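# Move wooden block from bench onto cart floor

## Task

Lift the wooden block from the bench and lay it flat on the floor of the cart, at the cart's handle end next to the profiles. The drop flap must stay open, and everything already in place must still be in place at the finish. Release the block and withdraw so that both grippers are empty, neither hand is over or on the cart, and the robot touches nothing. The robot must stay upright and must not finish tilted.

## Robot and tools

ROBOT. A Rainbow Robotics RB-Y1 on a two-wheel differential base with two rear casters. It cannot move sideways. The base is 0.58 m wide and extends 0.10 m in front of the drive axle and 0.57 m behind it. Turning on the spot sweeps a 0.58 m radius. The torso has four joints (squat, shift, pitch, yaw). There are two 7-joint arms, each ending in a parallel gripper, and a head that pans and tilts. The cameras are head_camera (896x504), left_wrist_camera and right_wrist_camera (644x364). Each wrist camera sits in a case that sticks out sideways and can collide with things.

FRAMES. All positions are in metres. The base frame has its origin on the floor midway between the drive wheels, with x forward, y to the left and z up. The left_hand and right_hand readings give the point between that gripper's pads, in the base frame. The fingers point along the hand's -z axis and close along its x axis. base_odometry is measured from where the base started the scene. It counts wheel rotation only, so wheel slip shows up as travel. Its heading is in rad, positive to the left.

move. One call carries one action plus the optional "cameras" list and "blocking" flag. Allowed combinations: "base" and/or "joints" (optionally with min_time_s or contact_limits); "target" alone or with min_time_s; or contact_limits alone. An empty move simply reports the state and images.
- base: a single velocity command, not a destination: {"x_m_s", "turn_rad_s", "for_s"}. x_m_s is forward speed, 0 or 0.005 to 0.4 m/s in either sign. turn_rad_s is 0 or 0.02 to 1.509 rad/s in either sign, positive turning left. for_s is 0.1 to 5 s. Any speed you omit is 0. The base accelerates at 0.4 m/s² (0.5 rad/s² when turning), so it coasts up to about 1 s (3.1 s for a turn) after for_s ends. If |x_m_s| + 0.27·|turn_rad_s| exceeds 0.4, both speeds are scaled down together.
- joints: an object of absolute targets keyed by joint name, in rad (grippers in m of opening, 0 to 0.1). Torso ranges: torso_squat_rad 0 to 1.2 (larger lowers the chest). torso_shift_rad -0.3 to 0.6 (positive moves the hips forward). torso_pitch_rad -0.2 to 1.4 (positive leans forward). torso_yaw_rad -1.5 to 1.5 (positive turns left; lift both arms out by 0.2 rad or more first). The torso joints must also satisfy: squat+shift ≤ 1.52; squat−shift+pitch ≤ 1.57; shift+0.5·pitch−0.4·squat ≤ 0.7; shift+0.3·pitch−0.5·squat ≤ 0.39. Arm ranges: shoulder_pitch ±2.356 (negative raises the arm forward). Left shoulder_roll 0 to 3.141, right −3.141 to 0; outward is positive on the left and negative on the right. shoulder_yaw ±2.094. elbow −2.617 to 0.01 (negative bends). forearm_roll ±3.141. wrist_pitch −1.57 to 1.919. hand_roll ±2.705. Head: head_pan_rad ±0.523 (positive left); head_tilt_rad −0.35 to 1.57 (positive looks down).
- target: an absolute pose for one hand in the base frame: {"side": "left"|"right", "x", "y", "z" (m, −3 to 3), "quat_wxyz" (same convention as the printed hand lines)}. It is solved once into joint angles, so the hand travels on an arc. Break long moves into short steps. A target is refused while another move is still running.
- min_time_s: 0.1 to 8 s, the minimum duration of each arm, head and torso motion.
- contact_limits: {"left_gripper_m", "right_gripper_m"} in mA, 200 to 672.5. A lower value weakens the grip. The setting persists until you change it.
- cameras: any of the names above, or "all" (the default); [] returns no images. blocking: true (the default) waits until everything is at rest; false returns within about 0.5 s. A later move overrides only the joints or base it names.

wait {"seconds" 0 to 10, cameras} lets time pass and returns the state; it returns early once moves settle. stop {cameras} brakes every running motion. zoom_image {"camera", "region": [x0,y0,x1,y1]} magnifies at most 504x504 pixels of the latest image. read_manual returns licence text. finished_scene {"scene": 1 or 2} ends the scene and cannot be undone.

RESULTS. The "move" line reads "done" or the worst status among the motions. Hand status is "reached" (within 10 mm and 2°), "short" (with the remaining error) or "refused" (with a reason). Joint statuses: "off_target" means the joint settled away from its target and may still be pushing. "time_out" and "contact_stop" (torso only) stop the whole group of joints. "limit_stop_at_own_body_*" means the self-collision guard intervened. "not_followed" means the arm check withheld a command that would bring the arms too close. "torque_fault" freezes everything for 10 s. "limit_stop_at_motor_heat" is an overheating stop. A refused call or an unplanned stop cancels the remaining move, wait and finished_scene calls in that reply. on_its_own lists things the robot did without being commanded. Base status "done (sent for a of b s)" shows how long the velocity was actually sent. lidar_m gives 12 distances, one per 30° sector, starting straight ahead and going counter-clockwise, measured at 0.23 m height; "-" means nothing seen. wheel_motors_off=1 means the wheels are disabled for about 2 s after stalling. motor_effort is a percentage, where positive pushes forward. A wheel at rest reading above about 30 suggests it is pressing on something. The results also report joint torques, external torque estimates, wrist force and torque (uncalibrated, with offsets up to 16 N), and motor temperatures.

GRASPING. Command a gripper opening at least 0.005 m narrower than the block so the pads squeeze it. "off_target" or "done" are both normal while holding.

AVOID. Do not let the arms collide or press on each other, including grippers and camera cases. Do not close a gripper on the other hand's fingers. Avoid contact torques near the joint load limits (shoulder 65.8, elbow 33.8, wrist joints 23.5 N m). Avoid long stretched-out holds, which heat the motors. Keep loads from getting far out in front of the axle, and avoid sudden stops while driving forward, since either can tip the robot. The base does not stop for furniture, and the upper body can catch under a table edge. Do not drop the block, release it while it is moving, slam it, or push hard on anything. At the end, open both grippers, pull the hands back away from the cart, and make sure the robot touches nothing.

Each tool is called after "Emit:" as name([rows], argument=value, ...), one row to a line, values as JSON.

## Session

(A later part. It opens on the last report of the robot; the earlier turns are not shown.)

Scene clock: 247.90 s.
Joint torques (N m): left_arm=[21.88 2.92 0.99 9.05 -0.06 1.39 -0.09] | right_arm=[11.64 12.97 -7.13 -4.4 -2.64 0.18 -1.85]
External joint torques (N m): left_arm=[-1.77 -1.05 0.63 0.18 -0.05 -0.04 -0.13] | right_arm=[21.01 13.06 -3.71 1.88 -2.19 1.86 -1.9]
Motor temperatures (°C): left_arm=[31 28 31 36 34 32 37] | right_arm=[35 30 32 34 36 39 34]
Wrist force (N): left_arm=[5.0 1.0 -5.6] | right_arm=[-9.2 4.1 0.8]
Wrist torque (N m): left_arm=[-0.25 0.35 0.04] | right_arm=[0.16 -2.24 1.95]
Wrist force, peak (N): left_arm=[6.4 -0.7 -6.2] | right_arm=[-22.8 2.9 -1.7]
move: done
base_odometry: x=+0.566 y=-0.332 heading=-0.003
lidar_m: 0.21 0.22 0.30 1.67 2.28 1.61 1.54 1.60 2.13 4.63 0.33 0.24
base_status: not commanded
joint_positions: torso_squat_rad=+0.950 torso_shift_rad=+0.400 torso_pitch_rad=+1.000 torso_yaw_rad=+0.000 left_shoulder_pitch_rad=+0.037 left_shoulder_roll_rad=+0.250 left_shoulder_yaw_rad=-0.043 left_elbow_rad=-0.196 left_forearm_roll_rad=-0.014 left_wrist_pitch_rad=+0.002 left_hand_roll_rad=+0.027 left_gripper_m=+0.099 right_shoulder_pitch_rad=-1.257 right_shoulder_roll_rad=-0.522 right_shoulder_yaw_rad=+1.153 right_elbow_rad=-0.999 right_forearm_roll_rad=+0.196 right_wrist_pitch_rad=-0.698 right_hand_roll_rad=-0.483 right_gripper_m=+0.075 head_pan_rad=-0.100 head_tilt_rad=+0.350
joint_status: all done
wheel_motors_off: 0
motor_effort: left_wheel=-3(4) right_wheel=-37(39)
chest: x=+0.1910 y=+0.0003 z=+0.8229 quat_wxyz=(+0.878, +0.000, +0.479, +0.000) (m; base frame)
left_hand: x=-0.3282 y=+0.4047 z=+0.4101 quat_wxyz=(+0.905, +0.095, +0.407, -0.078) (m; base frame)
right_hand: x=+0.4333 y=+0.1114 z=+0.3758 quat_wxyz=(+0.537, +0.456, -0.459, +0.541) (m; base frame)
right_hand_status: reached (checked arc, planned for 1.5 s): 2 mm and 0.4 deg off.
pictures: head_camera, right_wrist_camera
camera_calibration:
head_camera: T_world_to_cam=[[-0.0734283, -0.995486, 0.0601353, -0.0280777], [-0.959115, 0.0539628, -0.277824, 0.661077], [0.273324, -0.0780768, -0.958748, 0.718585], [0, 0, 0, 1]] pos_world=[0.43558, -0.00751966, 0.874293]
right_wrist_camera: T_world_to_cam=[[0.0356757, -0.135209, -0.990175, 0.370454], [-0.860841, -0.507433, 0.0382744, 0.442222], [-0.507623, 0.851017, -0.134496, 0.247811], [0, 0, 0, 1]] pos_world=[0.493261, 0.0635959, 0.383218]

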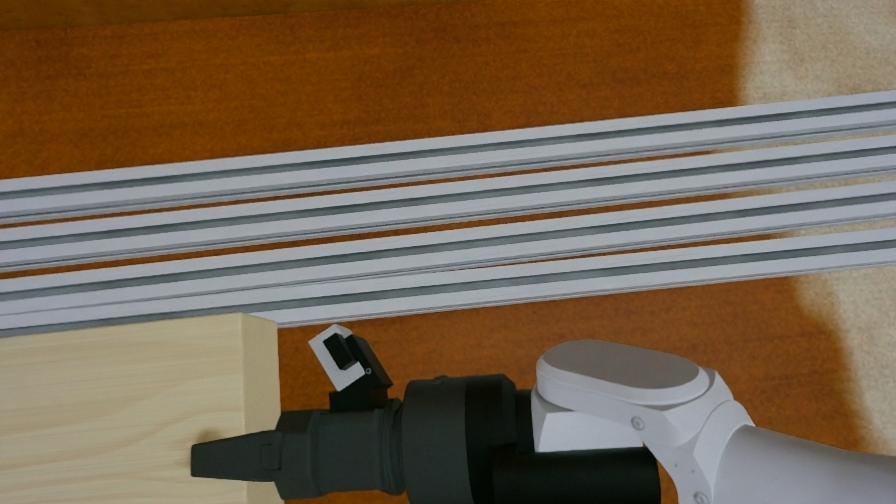

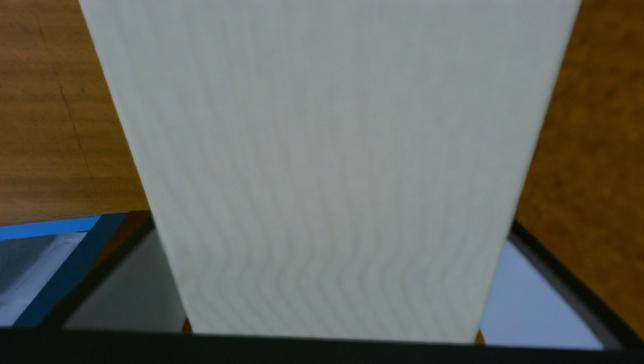

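Emit:
move(target={"side":"right","x":0.432,"y":0.11,"z":0.44,"quat_wxyz":[0.5384,0.4584,-0.4584,0.5384]}, min_time_s=2, cameras=["head_camera","right_wrist_camera"])

Scene clock: 255.13 s.
Joint torques (N m): left_arm=[21.65 3.17 1.09 8.91 -0.02 1.34 0.07] | right_arm=[-14.35 5.27 -8.41 -20.15 -2.12 -8 -0.35]
External joint torques (N m): left_arm=[-2.02 -0.79 0.72 0.03 -0.01 -0.09 0.03] | right_arm=[-5.23 7.06 -3.72 -12.62 -1.82 -6.43 -0.4]
Motor temperatures (°C): left_arm=[32 28 31 36 34 32 37] | right_arm=[35 30 32 33 36 39 34]
Wrist force (N): left_arm=[5.9 0.5 -5.3] | right_arm=[-27.5 1.0 -4.3]
Wrist torque (N m): left_arm=[-0.19 0.49 0.08] | right_arm=[-0.17 2.17 -0.01]
Wrist force, peak (N): left_arm=[6.3 1.0 -6.2] | right_arm=[-29.4 1.8 -4.6]
move: done
base_odometry: x=+0.566 y=-0.332 heading=-0.004
lidar_m: 0.22 0.22 0.31 1.67 2.29 1.62 1.54 1.60 2.14 4.65 0.33 0.22
base_status: not commanded
joint_positions: torso_squat_rad=+0.950 torso_shift_rad=+0.400 torso_pitch_rad=+1.001 torso_yaw_rad=+0.000 left_shoulder_pitch_rad=+0.037 left_shoulder_roll_rad=+0.250 left_shoulder_yaw_rad=-0.043 left_elbow_rad=-0.196 left_forearm_roll_rad=-0.014 left_wrist_pitch_rad=+0.002 left_hand_roll_rad=+0.027 left_gripper_m=+0.099 right_shoulder_pitch_rad=-1.245 right_shoulder_roll_rad=-0.727 right_shoulder_yaw_rad=+1.171 right_elbow_rad=-1.452 right_forearm_roll_rad=+0.210 right_wrist_pitch_rad=-0.440 right_hand_roll_rad=-0.594 right_gripper_m=+0.075 head_pan_rad=-0.100 head_tilt_rad=+0.350
joint_status: all done
wheel_motors_off: 0
motor_effort: left_wheel=+0(4) right_wheel=+0(37)
chest: x=+0.1911 y=+0.0001 z=+0.8226 quat_wxyz=(+0.877, +0.000, +0.480, +0.000) (m; base frame)
left_hand: x=-0.3282 y=+0.4049 z=+0.4104 quat_wxyz=(+0.905, +0.096, +0.408, -0.078) (m; base frame)
right_hand: x=+0.4321 y=+0.1080 z=+0.4371 quat_wxyz=(+0.540, +0.457, -0.457, +0.538) (m; base frame)
right_hand_status: reached (checked arc, planned for 2.0 s): 4 mm and 0.3 deg off.
pictures: head_camera, right_wrist_camera
camera_calibration:
head_camera: T_world_to_cam=[[-0.0740164, -0.995455, 0.0599303, -0.0279937], [-0.959358, 0.0546652, -0.276847, 0.660411], [0.272312, -0.0779858, -0.959043, 0.718723], [0, 0, 0, 1]] pos_world=[0.435781, -0.00791778, 0.873796]
right_wrist_camera: T_world_to_cam=[[0.0273589, -0.137669, -0.9901, 0.434589], [-0.862452, -0.504022, 0.0462505, 0.433916], [-0.5054, 0.852648, -0.132523, 0.256436], [0, 0, 0, 1]] pos_world=[0.491944, 0.0598827, 0.444201]

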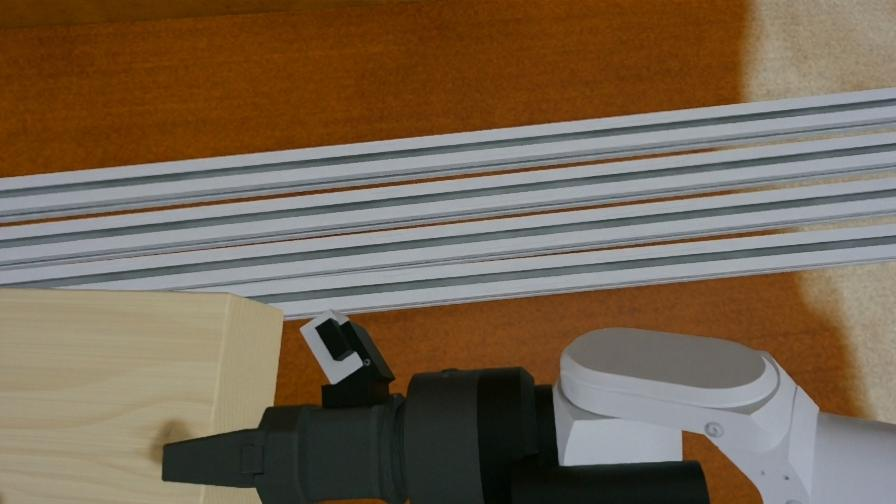

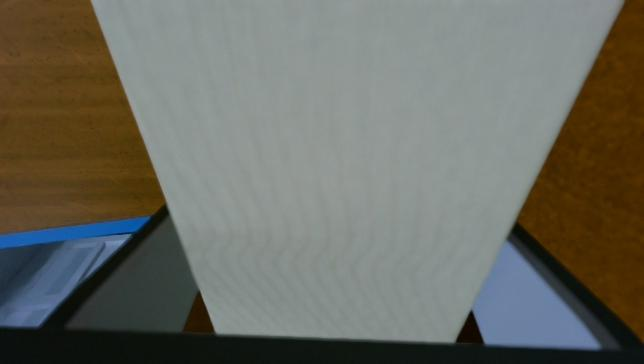

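Emit:
move(joints={"torso_squat_rad":0.8,"torso_shift_rad":0.4,"torso_pitch_rad":1.15,"right_hand_roll_rad":-0.444}, min_time_s=3, cameras=["head_camera"])

Scene clock: 265.43 s.
Joint torques (N m): left_arm=[23.94 2.24 1.05 9.75 -0.02 1.47 0.02] | right_arm=[-11.41 6.88 -6.75 -20.43 -1.88 -8.42 0.16]
External joint torques (N m): left_arm=[-1.96 -0.78 0.77 0.05 -0.01 -0.15 -0.03] | right_arm=[-5.29 7.59 -3.69 -12.52 -1.71 -6.7 0.11]
Motor temperatures (°C): left_arm=[32 28 31 36 34 32 37] | right_arm=[34 30 32 34 36 39 34]
Wrist force (N): left_arm=[6.5 0.6 -5.3] | right_arm=[-28.1 1.4 -4.1]
Wrist torque (N m): left_arm=[-0.21 0.53 0.02] | right_arm=[-0.24 2.13 0.01]
Wrist force, peak (N): left_arm=[6.8 0.4 -5.8] | right_arm=[-28.6 1.1 -4.8]
move: done
base_odometry: x=+0.566 y=-0.332 heading=-0.004
lidar_m: 0.21 0.21 0.30 1.65 2.29 1.61 1.54 1.60 2.13 4.65 0.34 0.23
base_status: not commanded
joint_positions: torso_squat_rad=+0.800 torso_shift_rad=+0.400 torso_pitch_rad=+1.151 torso_yaw_rad=+0.000 left_shoulder_pitch_rad=+0.037 left_shoulder_roll_rad=+0.250 left_shoulder_yaw_rad=-0.043 left_elbow_rad=-0.196 left_forearm_roll_rad=-0.014 left_wrist_pitch_rad=+0.002 left_hand_roll_rad=+0.027 left_gripper_m=+0.099 right_shoulder_pitch_rad=-1.245 right_shoulder_roll_rad=-0.727 right_shoulder_yaw_rad=+1.171 right_elbow_rad=-1.452 right_forearm_roll_rad=+0.210 right_wrist_pitch_rad=-0.440 right_hand_roll_rad=-0.444 right_gripper_m=+0.075 head_pan_rad=-0.100 head_tilt_rad=+0.350
joint_status: all done
wheel_motors_off: 0
motor_effort: left_wheel=+0(1) right_wheel=+0(3)
chest: x=+0.2446 y=+0.0001 z=+0.8558 quat_wxyz=(+0.839, +0.000, +0.544, +0.000) (m; base frame)
left_hand: x=-0.3305 y=+0.4049 z=+0.5260 quat_wxyz=(+0.871, +0.089, +0.475, -0.085) (m; base frame)
right_hand: x=+0.4251 y=+0.1080 z=+0.4387 quat_wxyz=(+0.534, +0.464, -0.451, +0.544) (m; base frame)
pictures: head_camera
camera_calibration:
head_camera: T_world_to_cam=[[-0.064225, -0.995454, 0.0703267, -0.0373218], [-0.989973, 0.0546693, -0.130252, 0.602962], [0.125815, -0.0779869, -0.988984, 0.797543], [0, 0, 0, 1]] pos_world=[0.494176, -0.00791776, 0.869919]

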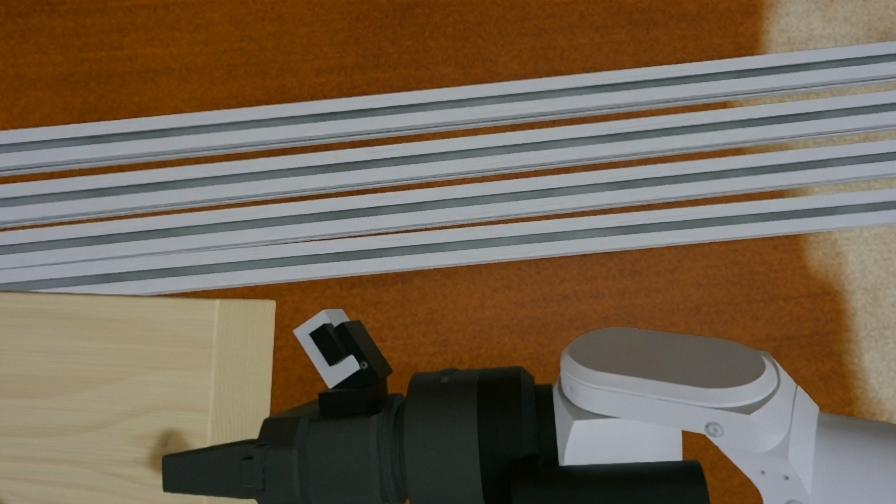

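Emit:
move(target={"side":"right","x":0.435,"y":0.113,"z":0.445,"quat_wxyz":[0.4995,0.4893,-0.4253,0.5747]}, min_time_s=2, cameras=[])

Emit:
move(joints={"head_pan_rad":0.5,"head_tilt_rad":0.1}, cameras=["head_camera","right_wrist_camera"])

Scene clock: 270.77 s.
Joint torques (N m): left_arm=[24.07 2.45 0.87 9.76 -0.13 1.51 0.05] | right_arm=[-15.31 6.09 -6.78 -18.8 -2.18 -8.35 -0.11]
External joint torques (N m): left_arm=[-1.83 -0.57 0.58 0.06 -0.12 -0.12 0.01] | right_arm=[-6.95 7.22 -2.61 -11.44 -1.84 -6.73 -0.17]
Motor temperatures (°C): left_arm=[32 28 31 36 34 32 37] | right_arm=[34 30 32 34 36 39 34]
Wrist force (N): left_arm=[6.4 0.5 -4.6] | right_arm=[-28.2 0.9 -4.1]
Wrist torque (N m): left_arm=[-0.18 0.51 0.01] | right_arm=[-0.19 2.11 -0.07]
Wrist force, peak (N): left_arm=[7.2 0.7 -5.4] | right_arm=[-28.8 0.9 -4.6]
move: done
base_odometry: x=+0.566 y=-0.332 heading=-0.004
lidar_m: 0.21 0.21 0.30 1.66 2.28 1.61 1.54 1.61 2.14 4.67 0.33 0.23
base_status: not commanded
joint_positions: torso_squat_rad=+0.800 torso_shift_rad=+0.400 torso_pitch_rad=+1.151 torso_yaw_rad=+0.000 left_shoulder_pitch_rad=+0.037 left_shoulder_roll_rad=+0.250 left_shoulder_yaw_rad=-0.043 left_elbow_rad=-0.196 left_forearm_roll_rad=-0.014 left_wrist_pitch_rad=+0.002 left_hand_roll_rad=+0.027 left_gripper_m=+0.099 right_shoulder_pitch_rad=-1.401 right_shoulder_roll_rad=-0.747 right_shoulder_yaw_rad=+1.277 right_elbow_rad=-1.403 right_forearm_roll_rad=+0.227 right_wrist_pitch_rad=-0.504 right_hand_roll_rad=-0.556 right_gripper_m=+0.075 head_pan_rad=-0.100 head_tilt_rad=+0.350
joint_status: all done
wheel_motors_off: 0
motor_effort: left_wheel=+0(1) right_wheel=+2(2)
chest: x=+0.2446 y=+0.0001 z=+0.8558 quat_wxyz=(+0.839, +0.000, +0.544, +0.000) (m; base frame)
left_hand: x=-0.3305 y=+0.4049 z=+0.5260 quat_wxyz=(+0.872, +0.089, +0.475, -0.085) (m; base frame)
right_hand: x=+0.4351 y=+0.1113 z=+0.4427 quat_wxyz=(+0.502, +0.487, -0.424, +0.576) (m; base frame)
right_hand_status: reached (checked arc, planned for 2.0 s): 3 mm and 0.4 deg off.
pictures: none
No camera images: "cameras" was empty.

Scene clock: 271.83 s.
Joint torques (N m): left_arm=[23.77 2.16 1.03 9.86 -0.04 1.48 -0.02] | right_arm=[-15.24 6.16 -6.39 -18.89 -2.23 -8.29 -0.29]
External joint torques (N m): left_arm=[-2.13 -0.86 0.75 0.16 -0.03 -0.15 -0.07] | right_arm=[-6.88 7.28 -2.21 -11.54 -1.89 -6.68 -0.35]
Motor temperatures (°C): left_arm=[32 28 31 36 34 32 37] | right_arm=[34 30 32 34 36 39 34]
Wrist force (N): left_arm=[6.1 0.7 -5.3] | right_arm=[-28.0 0.9 -4.7]
Wrist torque (N m): left_arm=[-0.25 0.48 0.08] | right_arm=[-0.17 2.12 -0.03]
Wrist force, peak (N): left_arm=[6.9 0.8 -5.5] | right_arm=[-28.6 1.3 -4.4]
move: done
base_odometry: x=+0.566 y=-0.332 heading=-0.004
lidar_m: 0.21 0.22 0.30 1.67 2.28 1.62 1.54 1.60 2.14 4.66 0.34 0.23
base_status: not commanded
joint_positions: torso_squat_rad=+0.800 torso_shift_rad=+0.400 torso_pitch_rad=+1.151 torso_yaw_rad=+0.000 left_shoulder_pitch_rad=+0.037 left_shoulder_roll_rad=+0.250 left_shoulder_yaw_rad=-0.043 left_elbow_rad=-0.196 left_forearm_roll_rad=-0.014 left_wrist_pitch_rad=+0.002 left_hand_roll_rad=+0.027 left_gripper_m=+0.099 right_shoulder_pitch_rad=-1.401 right_shoulder_roll_rad=-0.747 right_shoulder_yaw_rad=+1.277 right_elbow_rad=-1.403 right_forearm_roll_rad=+0.227 right_wrist_pitch_rad=-0.504 right_hand_roll_rad=-0.556 right_gripper_m=+0.075 head_pan_rad=+0.500 head_tilt_rad=+0.100
joint_status: all done
wheel_motors_off: 0
motor_effort: left_wheel=-1(1) right_wheel=+2(3)
chest: x=+0.2446 y=+0.0001 z=+0.8559 quat_wxyz=(+0.839, +0.000, +0.544, +0.000) (m; base frame)
left_hand: x=-0.3305 y=+0.4049 z=+0.5260 quat_wxyz=(+0.872, +0.089, +0.475, -0.085) (m; base frame)
right_hand: x=+0.4351 y=+0.1113 z=+0.4427 quat_wxyz=(+0.502, +0.487, -0.424, +0.576) (m; base frame)
pictures: head_camera, right_wrist_camera
camera_calibration:
head_camera: T_world_to_cam=[[0.176977, -0.869262, -0.461588, 0.345392], [-0.932406, 0.00207813, -0.361407, 0.789946], [0.315117, 0.494348, -0.810137, 0.550745], [0, 0, 0, 1]] pos_world=[0.501874, 0.0263347, 0.891099]
right_wrist_camera: T_world_to_cam=[[0.0471991, -0.134973, -0.989725, 0.431346], [-0.783768, -0.619267, 0.0470747, 0.416225], [-0.619258, 0.773493, -0.135016, 0.315312], [0, 0, 0, 1]] pos_world=[0.501124, 0.0720826, 0.449892]

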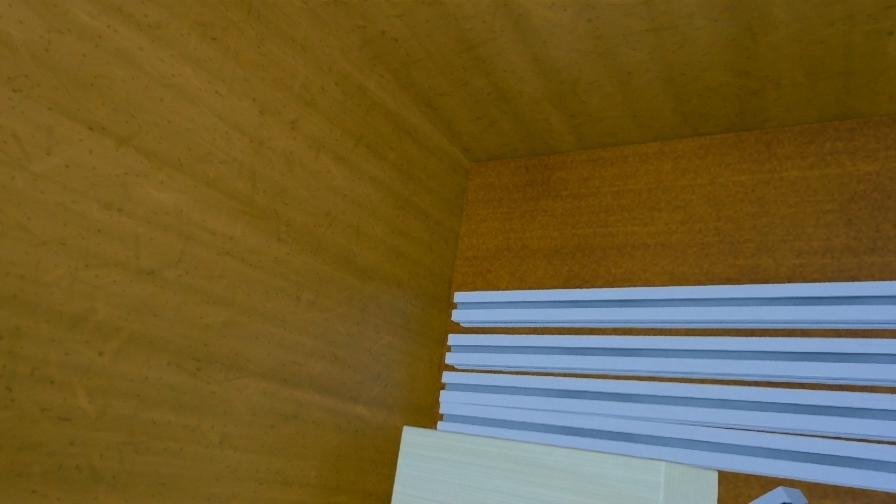

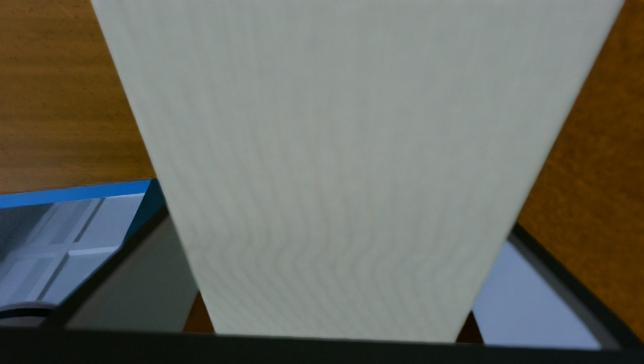

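Emit:
move(joints={"head_pan_rad":0.45,"head_tilt_rad":0.6}, cameras=["head_camera"])

Scene clock: 277.30 s.
Joint torques (N m): left_arm=[24.17 2.19 1.08 9.83 -0.08 1.56 -0.02] | right_arm=[-15.04 6 -6.48 -18.85 -2.22 -8.23 -0.5]
External joint torques (N m): left_arm=[-1.73 -0.84 0.8 0.13 -0.07 -0.07 -0.07] | right_arm=[-6.68 7.13 -2.31 -11.49 -1.88 -6.62 -0.55]
Motor temperatures (°C): left_arm=[32 28 31 36 34 32 37] | right_arm=[34 30 32 34 36 39 34]
Wrist force (N): left_arm=[6.6 0.6 -5.4] | right_arm=[-27.7 0.9 -4.8]
Wrist torque (N m): left_arm=[-0.16 0.50 0.03] | right_arm=[-0.19 2.14 0.00]
Wrist force, peak (N): left_arm=[7.5 1.0 -4.9] | right_arm=[-28.6 1.1 -5.1]
move: done
base_odometry: x=+0.566 y=-0.332 heading=-0.004
lidar_m: 0.21 0.22 0.30 1.66 2.28 1.63 1.54 1.61 2.14 4.65 0.32 0.22
base_status: not commanded
joint_positions: torso_squat_rad=+0.800 torso_shift_rad=+0.400 torso_pitch_rad=+1.151 torso_yaw_rad=+0.000 left_shoulder_pitch_rad=+0.037 left_shoulder_roll_rad=+0.250 left_shoulder_yaw_rad=-0.043 left_elbow_rad=-0.196 left_forearm_roll_rad=-0.014 left_wrist_pitch_rad=+0.002 left_hand_roll_rad=+0.027 left_gripper_m=+0.099 right_shoulder_pitch_rad=-1.401 right_shoulder_roll_rad=-0.747 right_shoulder_yaw_rad=+1.277 right_elbow_rad=-1.403 right_forearm_roll_rad=+0.227 right_wrist_pitch_rad=-0.504 right_hand_roll_rad=-0.556 right_gripper_m=+0.075 head_pan_rad=+0.450 head_tilt_rad=+0.600
joint_status: all done
wheel_motors_off: 0
motor_effort: left_wheel=+0(1) right_wheel=-1(2)
chest: x=+0.2446 y=+0.0001 z=+0.8559 quat_wxyz=(+0.839, +0.000, +0.544, +0.000) (m; base frame)
left_hand: x=-0.3305 y=+0.4049 z=+0.5260 quat_wxyz=(+0.872, +0.089, +0.475, -0.085) (m; base frame)
right_hand: x=+0.4351 y=+0.1113 z=+0.4427 quat_wxyz=(+0.502, +0.487, -0.424, +0.576) (m; base frame)
pictures: head_camera
camera_calibration:
head_camera: T_world_to_cam=[[0.149249, -0.899286, -0.411108, 0.311179], [-0.975755, -0.201259, 0.0860081, 0.398459], [-0.160085, 0.388304, -0.90752, 0.847446], [0, 0, 0, 1]] pos_world=[0.478018, 0.0309655, 0.862732]

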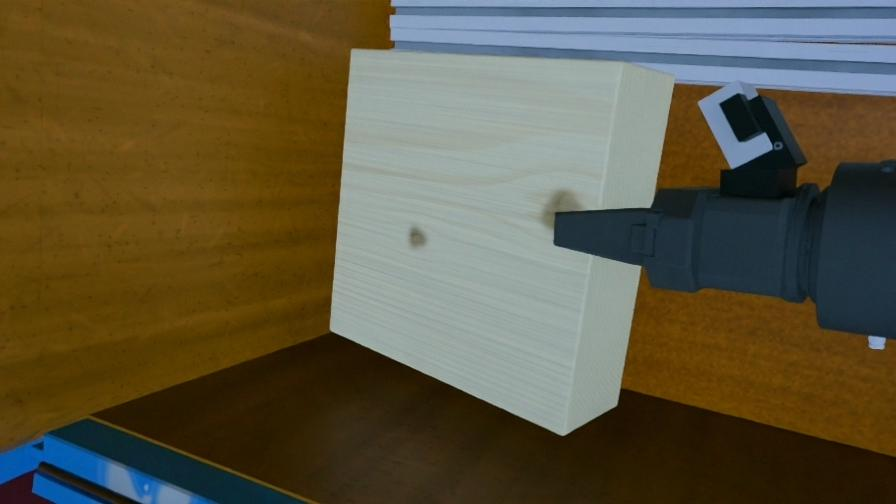

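Emit:
move(target={"side":"right","x":0.428,"y":0.111,"z":0.40,"quat_wxyz":[0.4995,0.4893,-0.4253,0.5747]}, min_time_s=2, cameras=["head_camera"])

Scene clock: 286.23 s.
Joint torques (N m): left_arm=[24.02 2.42 0.99 9.87 -0.1 1.5 -0.03] | right_arm=[-11.15 10.3 -8.44 -17.34 -3.04 -8.52 0.18]
External joint torques (N m): left_arm=[-1.88 -0.6 0.71 0.17 -0.09 -0.13 -0.07] | right_arm=[-3.22 10.39 -5.17 -10.79 -2.64 -6.83 0.13]
Motor temperatures (°C): left_arm=[32 28 31 36 34 32 37] | right_arm=[34 30 32 34 36 40 34]
Wrist force (N): left_arm=[6.5 0.0 -4.6] | right_arm=[-27.8 0.6 -4.0]
Wrist torque (N m): left_arm=[-0.13 0.52 0.01] | right_arm=[-0.13 2.14 -0.02]
Wrist force, peak (N): left_arm=[7.0 0.4 -6.2] | right_arm=[-28.8 0.6 -5.0]
move: done
base_odometry: x=+0.566 y=-0.332 heading=-0.004
lidar_m: 0.21 0.23 0.30 1.66 2.28 1.63 1.54 1.61 2.14 4.65 0.34 0.23
base_status: not commanded
joint_positions: torso_squat_rad=+0.800 torso_shift_rad=+0.400 torso_pitch_rad=+1.151 torso_yaw_rad=+0.000 left_shoulder_pitch_rad=+0.037 left_shoulder_roll_rad=+0.250 left_shoulder_yaw_rad=-0.043 left_elbow_rad=-0.196 left_forearm_roll_rad=-0.014 left_wrist_pitch_rad=+0.002 left_hand_roll_rad=+0.027 left_gripper_m=+0.099 right_shoulder_pitch_rad=-1.374 right_shoulder_roll_rad=-0.623 right_shoulder_yaw_rad=+1.261 right_elbow_rad=-1.125 right_forearm_roll_rad=+0.220 right_wrist_pitch_rad=-0.657 right_hand_roll_rad=-0.473 right_gripper_m=+0.075 head_pan_rad=+0.450 head_tilt_rad=+0.600
joint_status: all done
wheel_motors_off: 0
motor_effort: left_wheel=+0(1) right_wheel=+0(2)
chest: x=+0.2446 y=+0.0001 z=+0.8559 quat_wxyz=(+0.839, +0.000, +0.544, +0.000) (m; base frame)
left_hand: x=-0.3305 y=+0.4049 z=+0.5260 quat_wxyz=(+0.872, +0.089, +0.475, -0.085) (m; base frame)
right_hand: x=+0.4278 y=+0.1087 z=+0.3983 quat_wxyz=(+0.504, +0.485, -0.422, +0.577) (m; base frame)
right_hand_status: reached (checked arc, planned for 2.0 s): 3 mm and 0.8 deg off.
pictures: head_camera
camera_calibration:
head_camera: T_world_to_cam=[[0.149249, -0.899286, -0.411108, 0.311194], [-0.975755, -0.201259, 0.0860081, 0.398361], [-0.160085, 0.388304, -0.90752, 0.84743], [0, 0, 0, 1]] pos_world=[0.477918, 0.0309655, 0.862732]

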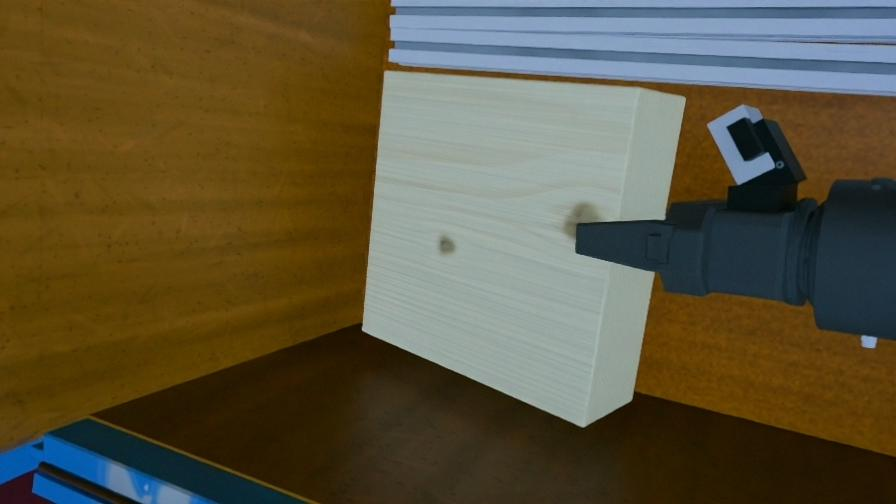

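Emit:
move(target={"side":"right","x":0.428,"y":0.112,"z":0.382,"quat_wxyz":[0.4995,0.4893,-0.4253,0.5747]}, min_time_s=1.5, cameras=["head_camera"])

Scene clock: 288.80 s.
Joint torques (N m): left_arm=[24.11 2.08 0.82 9.69 -0.05 1.54 0.06] | right_arm=[-13.39 9.55 -6.3 -14.49 -1.84 -7.44 0.43]
External joint torques (N m): left_arm=[-1.79 -0.94 0.54 -0.01 -0.04 -0.09 0.01] | right_arm=[-5.34 8.92 -3.46 -8.53 -1.4 -5.7 0.38]
Motor temperatures (°C): left_arm=[32 28 31 36 34 32 37] | right_arm=[34 30 32 34 36 40 34]
Wrist force (N): left_arm=[6.8 0.9 -5.1] | right_arm=[-26.0 0.3 -4.3]
Wrist torque (N m): left_arm=[-0.27 0.54 0.02] | right_arm=[-0.22 1.47 -0.25]
Wrist force, peak (N): left_arm=[7.0 0.6 -5.3] | right_arm=[-28.6 0.8 -4.0]
move: done
base_odometry: x=+0.566 y=-0.332 heading=-0.004
lidar_m: 0.21 0.21 0.31 1.66 2.28 1.61 1.53 1.60 2.16 4.67 0.33 0.22
base_status: not commanded
joint_positions: torso_squat_rad=+0.800 torso_shift_rad=+0.400 torso_pitch_rad=+1.150 torso_yaw_rad=+0.000 left_shoulder_pitch_rad=+0.037 left_shoulder_roll_rad=+0.250 left_shoulder_yaw_rad=-0.043 left_elbow_rad=-0.196 left_forearm_roll_rad=-0.014 left_wrist_pitch_rad=+0.002 left_hand_roll_rad=+0.027 left_gripper_m=+0.099 right_shoulder_pitch_rad=-1.381 right_shoulder_roll_rad=-0.541 right_shoulder_yaw_rad=+1.252 right_elbow_rad=-0.948 right_forearm_roll_rad=+0.214 right_wrist_pitch_rad=-0.758 right_hand_roll_rad=-0.439 right_gripper_m=+0.074 head_pan_rad=+0.450 head_tilt_rad=+0.600
joint_status: all done
wheel_motors_off: 0
motor_effort: left_wheel=-1(2) right_wheel=+1(3)
chest: x=+0.2445 y=+0.0001 z=+0.8559 quat_wxyz=(+0.839, +0.000, +0.544, +0.000) (m; base frame)
left_hand: x=-0.3305 y=+0.4050 z=+0.5260 quat_wxyz=(+0.872, +0.090, +0.474, -0.085) (m; base frame)
right_hand: x=+0.4279 y=+0.1100 z=+0.3803 quat_wxyz=(+0.502, +0.487, -0.423, +0.576) (m; base frame)
right_hand_status: reached (checked arc, planned for 1.5 s): 3 mm and 0.5 deg off.
pictures: head_camera
camera_calibration:
head_camera: T_world_to_cam=[[0.149289, -0.89929, -0.411085, 0.311147], [-0.975781, -0.201215, 0.0858161, 0.3985], [-0.15989, 0.388317, -0.907549, 0.847581], [0, 0, 0, 1]] pos_world=[0.477918, 0.0308655, 0.862932]

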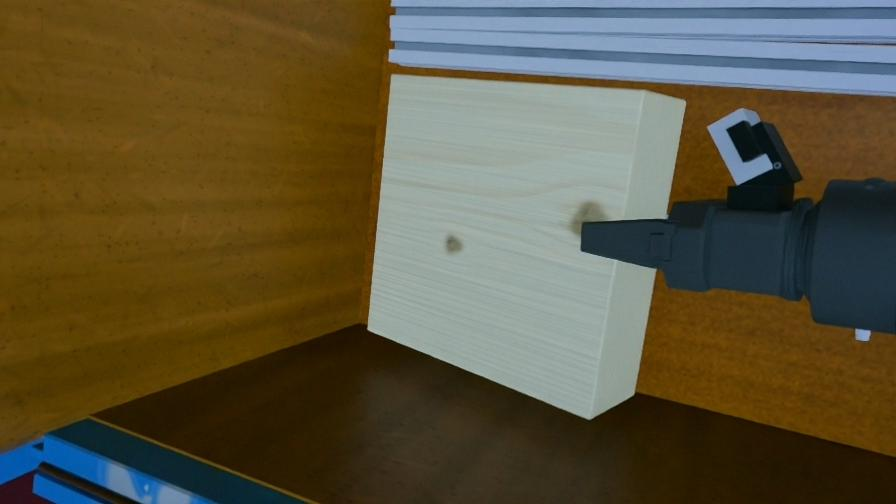

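Emit:
move(target={"side":"right","x":0.428,"y":0.112,"z":0.366,"quat_wxyz":[0.4930,0.4978,-0.4327,0.5672]}, min_time_s=2, cameras=["head_camera","right_wrist_camera"])

Scene clock: 294.37 s.
Joint torques (N m): left_arm=[24.13 2.51 0.9 9.72 -0.04 1.49 -0.05] | right_arm=[-13.65 11.03 -5.69 -13.2 -2.38 -7.59 0.29]
External joint torques (N m): left_arm=[-1.77 -0.52 0.61 0.02 -0.03 -0.14 -0.1] | right_arm=[-5.49 9.48 -3.48 -8.16 -1.91 -5.83 0.24]
Motor temperatures (°C): left_arm=[32 28 31 36 34 32 37] | right_arm=[34 30 32 34 36 40 34]
Wrist force (N): left_arm=[6.1 0.5 -5.7] | right_arm=[-25.5 0.7 -3.8]
Wrist torque (N m): left_arm=[-0.22 0.44 0.02] | right_arm=[-0.17 1.63 -0.20]
Wrist force, peak (N): left_arm=[7.1 0.4 -5.5] | right_arm=[-29.2 0.1 -4.4]
move: done
base_odometry: x=+0.566 y=-0.332 heading=-0.004
lidar_m: 0.22 0.22 0.31 1.66 2.28 1.61 1.53 1.60 2.14 4.65 0.33 0.23
base_status: not commanded
joint_positions: torso_squat_rad=+0.800 torso_shift_rad=+0.400 torso_pitch_rad=+1.150 torso_yaw_rad=+0.000 left_shoulder_pitch_rad=+0.037 left_shoulder_roll_rad=+0.250 left_shoulder_yaw_rad=-0.043 left_elbow_rad=-0.196 left_forearm_roll_rad=-0.014 left_wrist_pitch_rad=+0.002 left_hand_roll_rad=+0.027 left_gripper_m=+0.099 right_shoulder_pitch_rad=-1.396 right_shoulder_roll_rad=-0.429 right_shoulder_yaw_rad=+1.235 right_elbow_rad=-0.697 right_forearm_roll_rad=+0.201 right_wrist_pitch_rad=-0.917 right_hand_roll_rad=-0.389 right_gripper_m=+0.074 head_pan_rad=+0.450 head_tilt_rad=+0.600
joint_status: all done
wheel_motors_off: 0
motor_effort: left_wheel=-1(2) right_wheel=+2(4)
chest: x=+0.2445 y=+0.0001 z=+0.8560 quat_wxyz=(+0.839, +0.000, +0.544, +0.000) (m; base frame)
left_hand: x=-0.3305 y=+0.4049 z=+0.5260 quat_wxyz=(+0.872, +0.090, +0.474, -0.085) (m; base frame)
right_hand: x=+0.4276 y=+0.1099 z=+0.3647 quat_wxyz=(+0.497, +0.494, -0.430, +0.570) (m; base frame)
right_hand_status: reached (checked arc, planned for 2.0 s): 3 mm and 0.8 deg off.
pictures: head_camera, right_wrist_camera
camera_calibration:
head_camera: T_world_to_cam=[[0.149274, -0.899261, -0.411152, 0.311226], [-0.9758, -0.201167, 0.0857103, 0.398501], [-0.159786, 0.388408, -0.907528, 0.847495], [0, 0, 0, 1]] pos_world=[0.477817, 0.0308655, 0.862931]
right_wrist_camera: T_world_to_cam=[[0.0436837, -0.112308, -0.992713, 0.354421], [-0.784281, -0.619386, 0.0355606, 0.417456], [-0.618866, 0.777013, -0.115138, 0.293431], [0, 0, 0, 1]] pos_world=[0.493515, 0.0703706, 0.370778]

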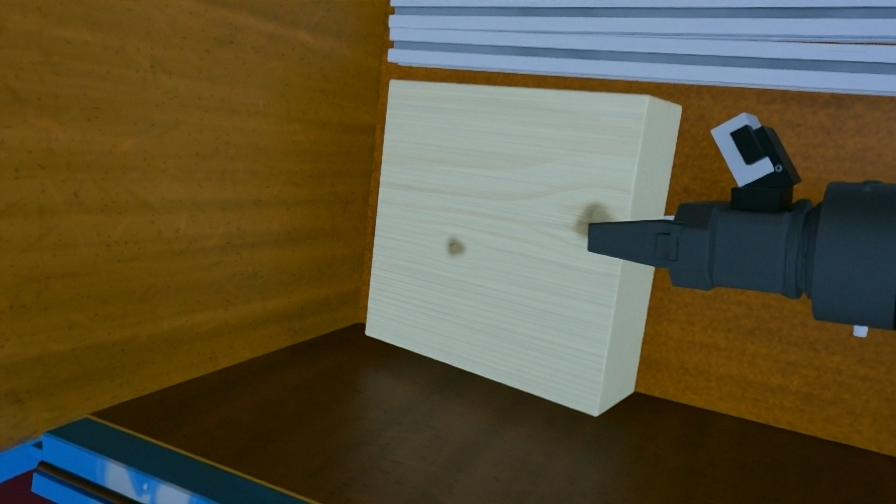

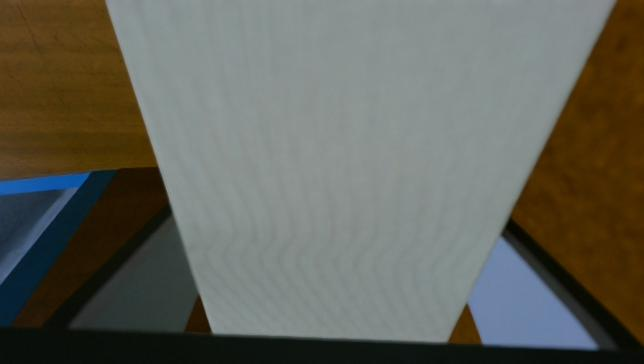

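Emit:
move(target={"side":"right","x":0.428,"y":0.112,"z":0.357,"quat_wxyz":[0.4930,0.4978,-0.4327,0.5672]}, min_time_s=1.5, cameras=["head_camera","right_wrist_camera"])

Scene clock: 296.90 s.
Joint torques (N m): left_arm=[23.99 2.37 0.81 9.78 -0.08 1.51 0.07] | right_arm=[-12.28 8.75 -4.14 -8 -0.73 -4.27 0.56]
External joint torques (N m): left_arm=[-1.91 -0.66 0.52 0.08 -0.07 -0.11 0.02] | right_arm=[-3.89 6.46 -2.36 -3.68 -0.23 -2.47 0.51]
Motor temperatures (°C): left_arm=[32 28 31 36 34 32 37] | right_arm=[34 30 32 34 36 39 34]
Wrist force (N): left_arm=[6.4 1.0 -4.9] | right_arm=[-18.1 -0.5 -0.4]
Wrist torque (N m): left_arm=[-0.23 0.51 0.05] | right_arm=[-0.23 -0.28 -0.76]
Wrist force, peak (N): left_arm=[6.9 1.0 -5.7] | right_arm=[-29.1 0.5 -3.4]
move: done
base_odometry: x=+0.566 y=-0.332 heading=-0.004
lidar_m: 0.21 0.22 0.31 1.67 2.29 1.62 1.54 1.61 2.13 4.65 0.33 0.23
base_status: not commanded
joint_positions: torso_squat_rad=+0.800 torso_shift_rad=+0.400 torso_pitch_rad=+1.150 torso_yaw_rad=+0.000 left_shoulder_pitch_rad=+0.037 left_shoulder_roll_rad=+0.250 left_shoulder_yaw_rad=-0.043 left_elbow_rad=-0.196 left_forearm_roll_rad=-0.014 left_wrist_pitch_rad=+0.002 left_hand_roll_rad=+0.027 left_gripper_m=+0.099 right_shoulder_pitch_rad=-1.419 right_shoulder_roll_rad=-0.345 right_shoulder_yaw_rad=+1.229 right_elbow_rad=-0.511 right_forearm_roll_rad=+0.195 right_wrist_pitch_rad=-1.019 right_hand_roll_rad=-0.363 right_gripper_m=+0.074 head_pan_rad=+0.450 head_tilt_rad=+0.600
joint_status: all done
wheel_motors_off: 0
motor_effort: left_wheel=-2(3) right_wheel=+1(4)
chest: x=+0.2444 y=+0.0000 z=+0.8560 quat_wxyz=(+0.839, +0.000, +0.544, +0.000) (m; base frame)
left_hand: x=-0.3305 y=+0.4050 z=+0.5260 quat_wxyz=(+0.872, +0.090, +0.474, -0.085) (m; base frame)
right_hand: x=+0.4278 y=+0.1107 z=+0.3565 quat_wxyz=(+0.496, +0.495, -0.431, +0.569) (m; base frame)
right_hand_status: reached (checked arc, planned for 1.5 s): 1 mm and 0.5 deg off.
pictures: head_camera, right_wrist_camera
camera_calibration:
head_camera: T_world_to_cam=[[0.149265, -0.899294, -0.411085, 0.311215], [-0.975836, -0.201068, 0.0855336, 0.398659], [-0.159576, 0.388384, -0.907576, 0.847526], [0, 0, 0, 1]] pos_world=[0.477817, 0.0308658, 0.863031]
right_wrist_camera: T_world_to_cam=[[0.0435272, -0.106892, -0.993317, 0.346103], [-0.783671, -0.62033, 0.0324136, 0.419462], [-0.619649, 0.777023, -0.110769, 0.290736], [0, 0, 0, 1]] pos_world=[0.49381, 0.0712918, 0.362399]

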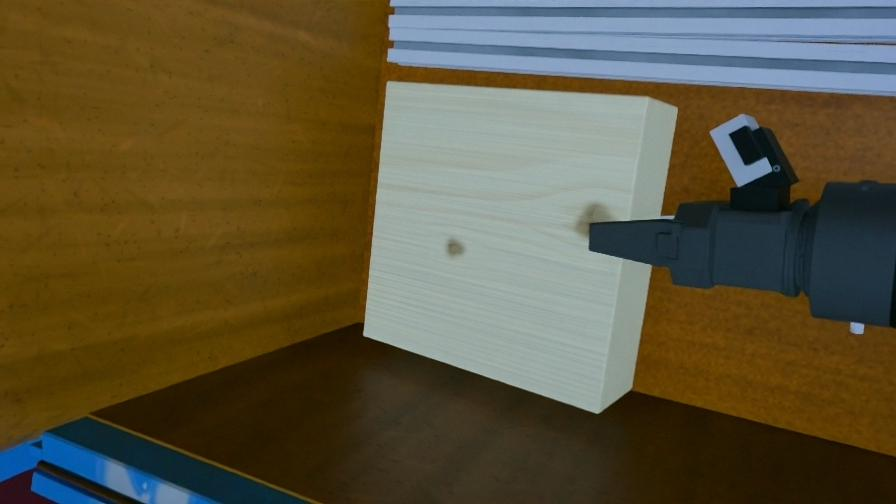

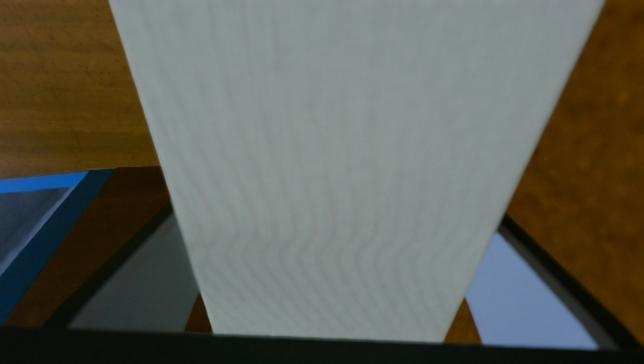

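Emit:
move(joints={"right_gripper_m":0.078}, cameras=[])

Emit:
move(joints={"right_gripper_m":0.083}, cameras=["head_camera","right_wrist_camera"])

Scene clock: 298.57 s.
Joint torques (N m): left_arm=[24.09 2.32 0.85 9.84 -0.13 1.36 0.04] | right_arm=[-12.37 9.01 -3.42 -7.82 -0.98 -4.36 0.45]
External joint torques (N m): left_arm=[-1.8 -0.71 0.57 0.14 -0.12 -0.26 0] | right_arm=[-3.99 6.73 -1.65 -3.49 -0.49 -2.58 0.4]
Motor temperatures (°C): left_arm=[32 28 31 36 34 32 37] | right_arm=[34 30 32 34 36 39 34]
Wrist force (N): left_arm=[6.0 0.8 -4.7] | right_arm=[-16.7 1.0 0.1]
Wrist torque (N m): left_arm=[-0.21 0.47 0.06] | right_arm=[-0.21 -0.25 -0.15]
Wrist force, peak (N): left_arm=[7.0 0.2 -6.0] | right_arm=[-18.3 -0.6 -0.6]
move: done
base_odometry: x=+0.566 y=-0.332 heading=-0.004
lidar_m: 0.20 0.22 0.31 1.67 2.28 1.61 1.53 1.60 2.13 4.66 0.34 0.23
base_status: not commanded
joint_positions: torso_squat_rad=+0.800 torso_shift_rad=+0.400 torso_pitch_rad=+1.150 torso_yaw_rad=+0.000 left_shoulder_pitch_rad=+0.037 left_shoulder_roll_rad=+0.250 left_shoulder_yaw_rad=-0.043 left_elbow_rad=-0.196 left_forearm_roll_rad=-0.014 left_wrist_pitch_rad=+0.002 left_hand_roll_rad=+0.027 left_gripper_m=+0.099 right_shoulder_pitch_rad=-1.419 right_shoulder_roll_rad=-0.345 right_shoulder_yaw_rad=+1.229 right_elbow_rad=-0.511 right_forearm_roll_rad=+0.195 right_wrist_pitch_rad=-1.019 right_hand_roll_rad=-0.363 right_gripper_m=+0.078 head_pan_rad=+0.450 head_tilt_rad=+0.600
joint_status: all done
wheel_motors_off: 0
motor_effort: left_wheel=-2(3) right_wheel=+3(3)
chest: x=+0.2444 y=+0.0000 z=+0.8560 quat_wxyz=(+0.839, +0.000, +0.544, +0.000) (m; base frame)
left_hand: x=-0.3305 y=+0.4050 z=+0.5260 quat_wxyz=(+0.872, +0.090, +0.474, -0.085) (m; base frame)
right_hand: x=+0.4278 y=+0.1107 z=+0.3565 quat_wxyz=(+0.496, +0.495, -0.431, +0.569) (m; base frame)
pictures: none
No camera images: "cameras" was empty.

Scene clock: 299.03 s.
Joint torques (N m): left_arm=[23.89 2.13 0.99 9.69 -0.04 1.52 0.02] | right_arm=[-11.81 8.57 -4 -7.81 -0.96 -4.24 0.35]
External joint torques (N m): left_arm=[-2 -0.9 0.71 -0.01 -0.03 -0.11 -0.03] | right_arm=[-3.42 6.28 -2.23 -3.48 -0.47 -2.45 0.3]
Motor temperatures (°C): left_arm=[32 28 31 36 34 32 37] | right_arm=[34 30 32 34 36 39 34]
Wrist force (N): left_arm=[6.2 1.1 -5.4] | right_arm=[-17.2 1.2 -0.7]
Wrist torque (N m): left_arm=[-0.27 0.49 0.08] | right_arm=[-0.25 -0.29 -0.22]
Wrist force, peak (N): left_arm=[7.1 0.9 -5.5] | right_arm=[-17.3 0.7 -1.1]
move: done
base_odometry: x=+0.566 y=-0.332 heading=-0.004
lidar_m: 0.21 0.22 0.31 1.67 2.27 1.61 1.53 1.60 2.14 4.65 0.35 0.21
base_status: not commanded
joint_positions: torso_squat_rad=+0.800 torso_shift_rad=+0.400 torso_pitch_rad=+1.150 torso_yaw_rad=+0.000 left_shoulder_pitch_rad=+0.037 left_shoulder_roll_rad=+0.250 left_shoulder_yaw_rad=-0.043 left_elbow_rad=-0.196 left_forearm_roll_rad=-0.014 left_wrist_pitch_rad=+0.002 left_hand_roll_rad=+0.027 left_gripper_m=+0.099 right_shoulder_pitch_rad=-1.419 right_shoulder_roll_rad=-0.345 right_shoulder_yaw_rad=+1.229 right_elbow_rad=-0.511 right_forearm_roll_rad=+0.195 right_wrist_pitch_rad=-1.019 right_hand_roll_rad=-0.363 right_gripper_m=+0.083 head_pan_rad=+0.450 head_tilt_rad=+0.600
joint_status: all done
wheel_motors_off: 0
motor_effort: left_wheel=-3(3) right_wheel=+2(4)
chest: x=+0.2444 y=+0.0000 z=+0.8560 quat_wxyz=(+0.839, +0.000, +0.544, +0.000) (m; base frame)
left_hand: x=-0.3305 y=+0.4050 z=+0.5260 quat_wxyz=(+0.872, +0.090, +0.474, -0.085) (m; base frame)
right_hand: x=+0.4278 y=+0.1107 z=+0.3565 quat_wxyz=(+0.496, +0.495, -0.431, +0.569) (m; base frame)
pictures: head_camera, right_wrist_camera
camera_calibration:
head_camera: T_world_to_cam=[[0.149258, -0.899277, -0.411123, 0.311251], [-0.975834, -0.201072, 0.0855428, 0.39865], [-0.159592, 0.38842, -0.907557, 0.847517], [0, 0, 0, 1]] pos_world=[0.477817, 0.0308657, 0.863031]
right_wrist_camera: T_world_to_cam=[[0.0435317, -0.106896, -0.993317, 0.346101], [-0.783584, -0.620439, 0.0324283, 0.419422], [-0.619759, 0.776936, -0.110771, 0.290797], [0, 0, 0, 1]] pos_world=[0.49381, 0.0712918, 0.362399]

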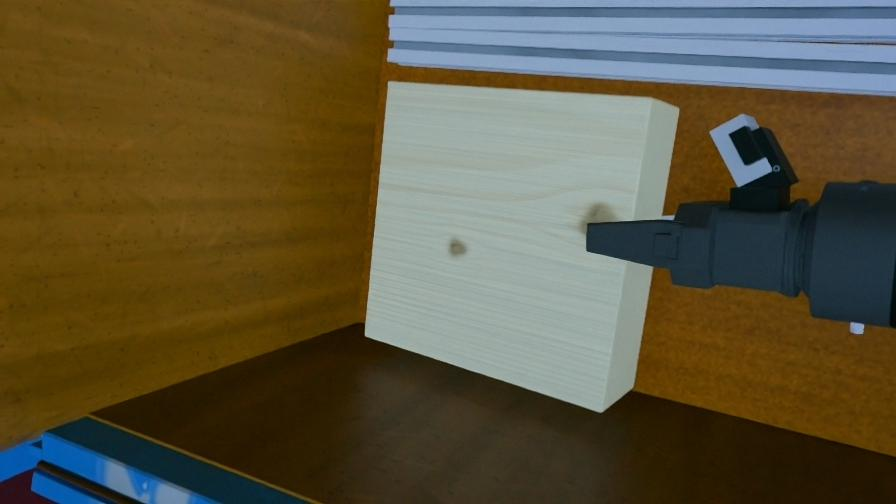

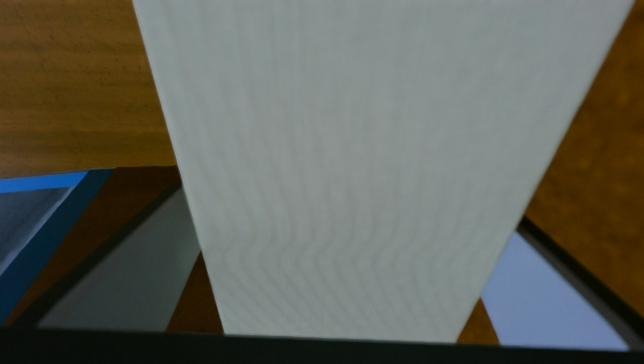

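Emit:
move(joints={"right_gripper_m":0.09}, cameras=[])

Emit:
move(joints={"right_gripper_m":0.098}, cameras=["head_camera","right_wrist_camera"])

Scene clock: 300.47 s.
Joint torques (N m): left_arm=[24.02 2.3 1.05 9.66 -0.06 1.57 0.06] | right_arm=[-12.43 8.26 -3.81 -8.03 -0.98 -4.24 0.42]
External joint torques (N m): left_arm=[-1.88 -0.73 0.77 -0.04 -0.05 -0.05 0.01] | right_arm=[-4.05 5.97 -2.04 -3.7 -0.49 -2.45 0.37]
Motor temperatures (°C): left_arm=[32 28 31 36 34 32 37] | right_arm=[34 30 32 34 36 39 34]
Wrist force (N): left_arm=[6.1 0.4 -4.9] | right_arm=[-17.2 0.5 -1.6]
Wrist torque (N m): left_arm=[-0.13 0.46 0.02] | right_arm=[-0.14 -0.35 -0.18]
Wrist force, peak (N): left_arm=[6.5 0.7 -5.6] | right_arm=[-17.5 1.3 -0.7]
move: done
base_odometry: x=+0.566 y=-0.332 heading=-0.004
lidar_m: 0.21 0.23 0.31 1.66 2.30 1.62 1.54 1.60 2.13 4.66 0.33 0.23
base_status: not commanded
joint_positions: torso_squat_rad=+0.800 torso_shift_rad=+0.400 torso_pitch_rad=+1.150 torso_yaw_rad=+0.000 left_shoulder_pitch_rad=+0.037 left_shoulder_roll_rad=+0.250 left_shoulder_yaw_rad=-0.043 left_elbow_rad=-0.196 left_forearm_roll_rad=-0.014 left_wrist_pitch_rad=+0.002 left_hand_roll_rad=+0.027 left_gripper_m=+0.099 right_shoulder_pitch_rad=-1.419 right_shoulder_roll_rad=-0.344 right_shoulder_yaw_rad=+1.229 right_elbow_rad=-0.511 right_forearm_roll_rad=+0.195 right_wrist_pitch_rad=-1.019 right_hand_roll_rad=-0.363 right_gripper_m=+0.090 head_pan_rad=+0.450 head_tilt_rad=+0.600
joint_status: all done
wheel_motors_off: 0
motor_effort: left_wheel=-2(2) right_wheel=+1(3)
chest: x=+0.2444 y=+0.0000 z=+0.8560 quat_wxyz=(+0.839, +0.000, +0.544, +0.000) (m; base frame)
left_hand: x=-0.3305 y=+0.4050 z=+0.5260 quat_wxyz=(+0.872, +0.090, +0.474, -0.085) (m; base frame)
right_hand: x=+0.4277 y=+0.1108 z=+0.3566 quat_wxyz=(+0.496, +0.495, -0.431, +0.569) (m; base frame)
pictures: none
No camera images: "cameras" was empty.

Scene clock: 301.00 s.
Joint torques (N m): left_arm=[24.24 2.17 1.01 9.88 -0.1 1.51 0] | right_arm=[-11.88 6.82 -3.74 -7.95 -1.01 -4.03 0.31]
External joint torques (N m): left_arm=[-1.66 -0.86 0.72 0.18 -0.09 -0.12 -0.04] | right_arm=[-3.5 4.52 -1.96 -3.62 -0.52 -2.25 0.26]
Motor temperatures (°C): left_arm=[32 28 31 36 34 32 37] | right_arm=[34 30 32 33 36 39 34]
Wrist force (N): left_arm=[6.4 0.9 -5.4] | right_arm=[-16.7 0.3 -2.9]
Wrist torque (N m): left_arm=[-0.25 0.51 0.07] | right_arm=[-0.17 -0.41 -0.16]
Wrist force, peak (N): left_arm=[6.6 0.8 -5.6] | right_arm=[-17.6 0.7 -3.7]
move: done
base_odometry: x=+0.566 y=-0.332 heading=-0.004
lidar_m: 0.21 0.22 0.31 1.67 2.28 1.63 1.54 1.59 2.13 4.65 0.34 0.24
base_status: not commanded
joint_positions: torso_squat_rad=+0.800 torso_shift_rad=+0.400 torso_pitch_rad=+1.150 torso_yaw_rad=+0.000 left_shoulder_pitch_rad=+0.037 left_shoulder_roll_rad=+0.250 left_shoulder_yaw_rad=-0.043 left_elbow_rad=-0.196 left_forearm_roll_rad=-0.014 left_wrist_pitch_rad=+0.002 left_hand_roll_rad=+0.027 left_gripper_m=+0.099 right_shoulder_pitch_rad=-1.419 right_shoulder_roll_rad=-0.344 right_shoulder_yaw_rad=+1.229 right_elbow_rad=-0.511 right_forearm_roll_rad=+0.195 right_wrist_pitch_rad=-1.019 right_hand_roll_rad=-0.363 right_gripper_m=+0.098 head_pan_rad=+0.450 head_tilt_rad=+0.600
joint_status: all done
wheel_motors_off: 0
motor_effort: left_wheel=-2(2) right_wheel=+3(3)
chest: x=+0.2444 y=+0.0000 z=+0.8560 quat_wxyz=(+0.839, +0.000, +0.544, +0.000) (m; base frame)
left_hand: x=-0.3305 y=+0.4050 z=+0.5260 quat_wxyz=(+0.872, +0.090, +0.474, -0.085) (m; base frame)
right_hand: x=+0.4277 y=+0.1109 z=+0.3566 quat_wxyz=(+0.495, +0.495, -0.431, +0.569) (m; base frame)
pictures: head_camera, right_wrist_camera
camera_calibration:
head_camera: T_world_to_cam=[[0.149352, -0.899275, -0.411094, 0.31118], [-0.975823, -0.201148, 0.0854956, 0.398688], [-0.159575, 0.388386, -0.907575, 0.847525], [0, 0, 0, 1]] pos_world=[0.477817, 0.0308656, 0.863031]
right_wrist_camera: T_world_to_cam=[[0.0435151, -0.106529, -0.993357, 0.346224], [-0.783521, -0.62053, 0.0322232, 0.419514], [-0.61984, 0.776914, -0.11047, 0.290522], [0, 0, 0, 1]] pos_world=[0.493709, 0.0714932, 0.3625]

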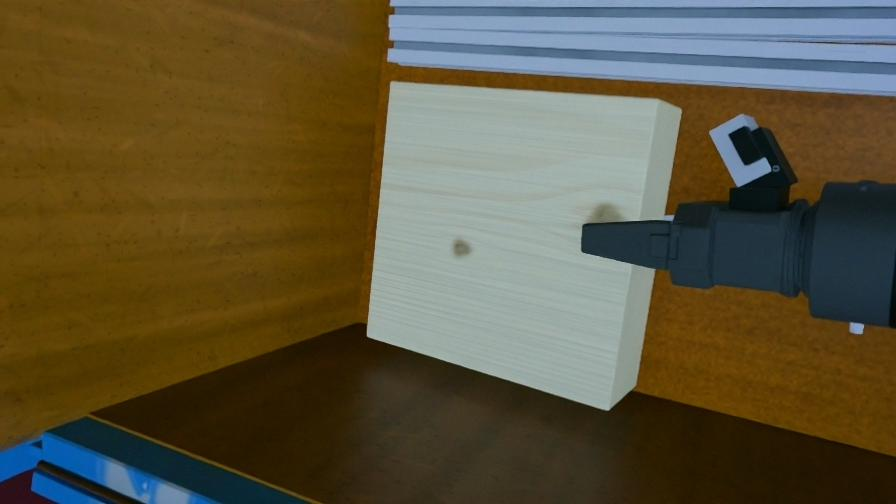

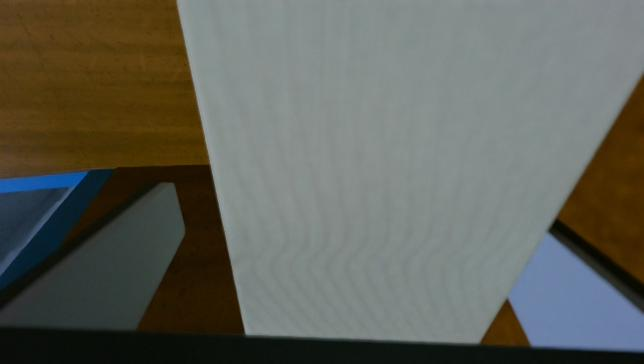

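Emit:
move(target={"side":"right","x":0.428,"y":0.112,"z":0.350,"quat_wxyz":[0.4930,0.4978,-0.4327,0.5672]}, min_time_s=1.5, cameras=["right_wrist_camera"])

Scene clock: 303.80 s.
Joint torques (N m): left_arm=[24.05 2.08 1.28 9.76 -0.04 1.44 0.04] | right_arm=[-12.74 10.61 -4.26 -7.46 -1.65 -4.71 0.37]
External joint torques (N m): left_arm=[-1.85 -0.95 0.99 0.06 -0.03 -0.19 -0.01] | right_arm=[-4.17 7.61 -2.94 -3.9 -1.15 -2.91 0.32]
Motor temperatures (°C): left_arm=[32 28 31 36 34 32 37] | right_arm=[34 30 32 33 36 39 34]
Wrist force (N): left_arm=[6.2 0.1 -4.6] | right_arm=[-17.8 0.7 1.2]
Wrist torque (N m): left_arm=[-0.15 0.46 0.04] | right_arm=[-0.24 -0.18 -0.15]
Wrist force, peak (N): left_arm=[7.1 0.3 -5.3] | right_arm=[-18.6 1.1 2.8]
move: done
base_odometry: x=+0.566 y=-0.332 heading=-0.004
lidar_m: 0.21 0.23 0.30 1.65 2.29 1.61 1.53 1.61 2.14 4.66 0.35 0.23
base_status: not commanded
joint_positions: torso_squat_rad=+0.800 torso_shift_rad=+0.400 torso_pitch_rad=+1.150 torso_yaw_rad=+0.000 left_shoulder_pitch_rad=+0.037 left_shoulder_roll_rad=+0.250 left_shoulder_yaw_rad=-0.043 left_elbow_rad=-0.196 left_forearm_roll_rad=-0.014 left_wrist_pitch_rad=+0.002 left_hand_roll_rad=+0.027 left_gripper_m=+0.099 right_shoulder_pitch_rad=-1.445 right_shoulder_roll_rad=-0.259 right_shoulder_yaw_rad=+1.223 right_elbow_rad=-0.320 right_forearm_roll_rad=+0.191 right_wrist_pitch_rad=-1.109 right_hand_roll_rad=-0.338 right_gripper_m=+0.098 head_pan_rad=+0.450 head_tilt_rad=+0.600
joint_status: all done
wheel_motors_off: 0
motor_effort: left_wheel=-2(3) right_wheel=+3(4)
chest: x=+0.2444 y=+0.0000 z=+0.8560 quat_wxyz=(+0.839, +0.000, +0.544, +0.000) (m; base frame)
left_hand: x=-0.3305 y=+0.4049 z=+0.5260 quat_wxyz=(+0.872, +0.090, +0.474, -0.085) (m; base frame)
right_hand: x=+0.4276 y=+0.1104 z=+0.3495 quat_wxyz=(+0.498, +0.492, -0.430, +0.570) (m; base frame)
right_hand_status: reached (checked arc, planned for 1.5 s): 2 mm and 1.0 deg off.
pictures: right_wrist_camera
camera_calibration:
right_wrist_camera: T_world_to_cam=[[0.0446529, -0.115055, -0.992355, 0.339175], [-0.784933, -0.618511, 0.0363913, 0.418325], [-0.617969, 0.777308, -0.117929, 0.29178], [0, 0, 0, 1]] pos_world=[0.493523, 0.0709597, 0.355768]

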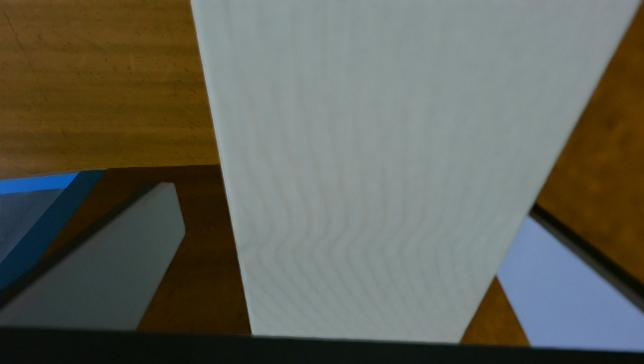

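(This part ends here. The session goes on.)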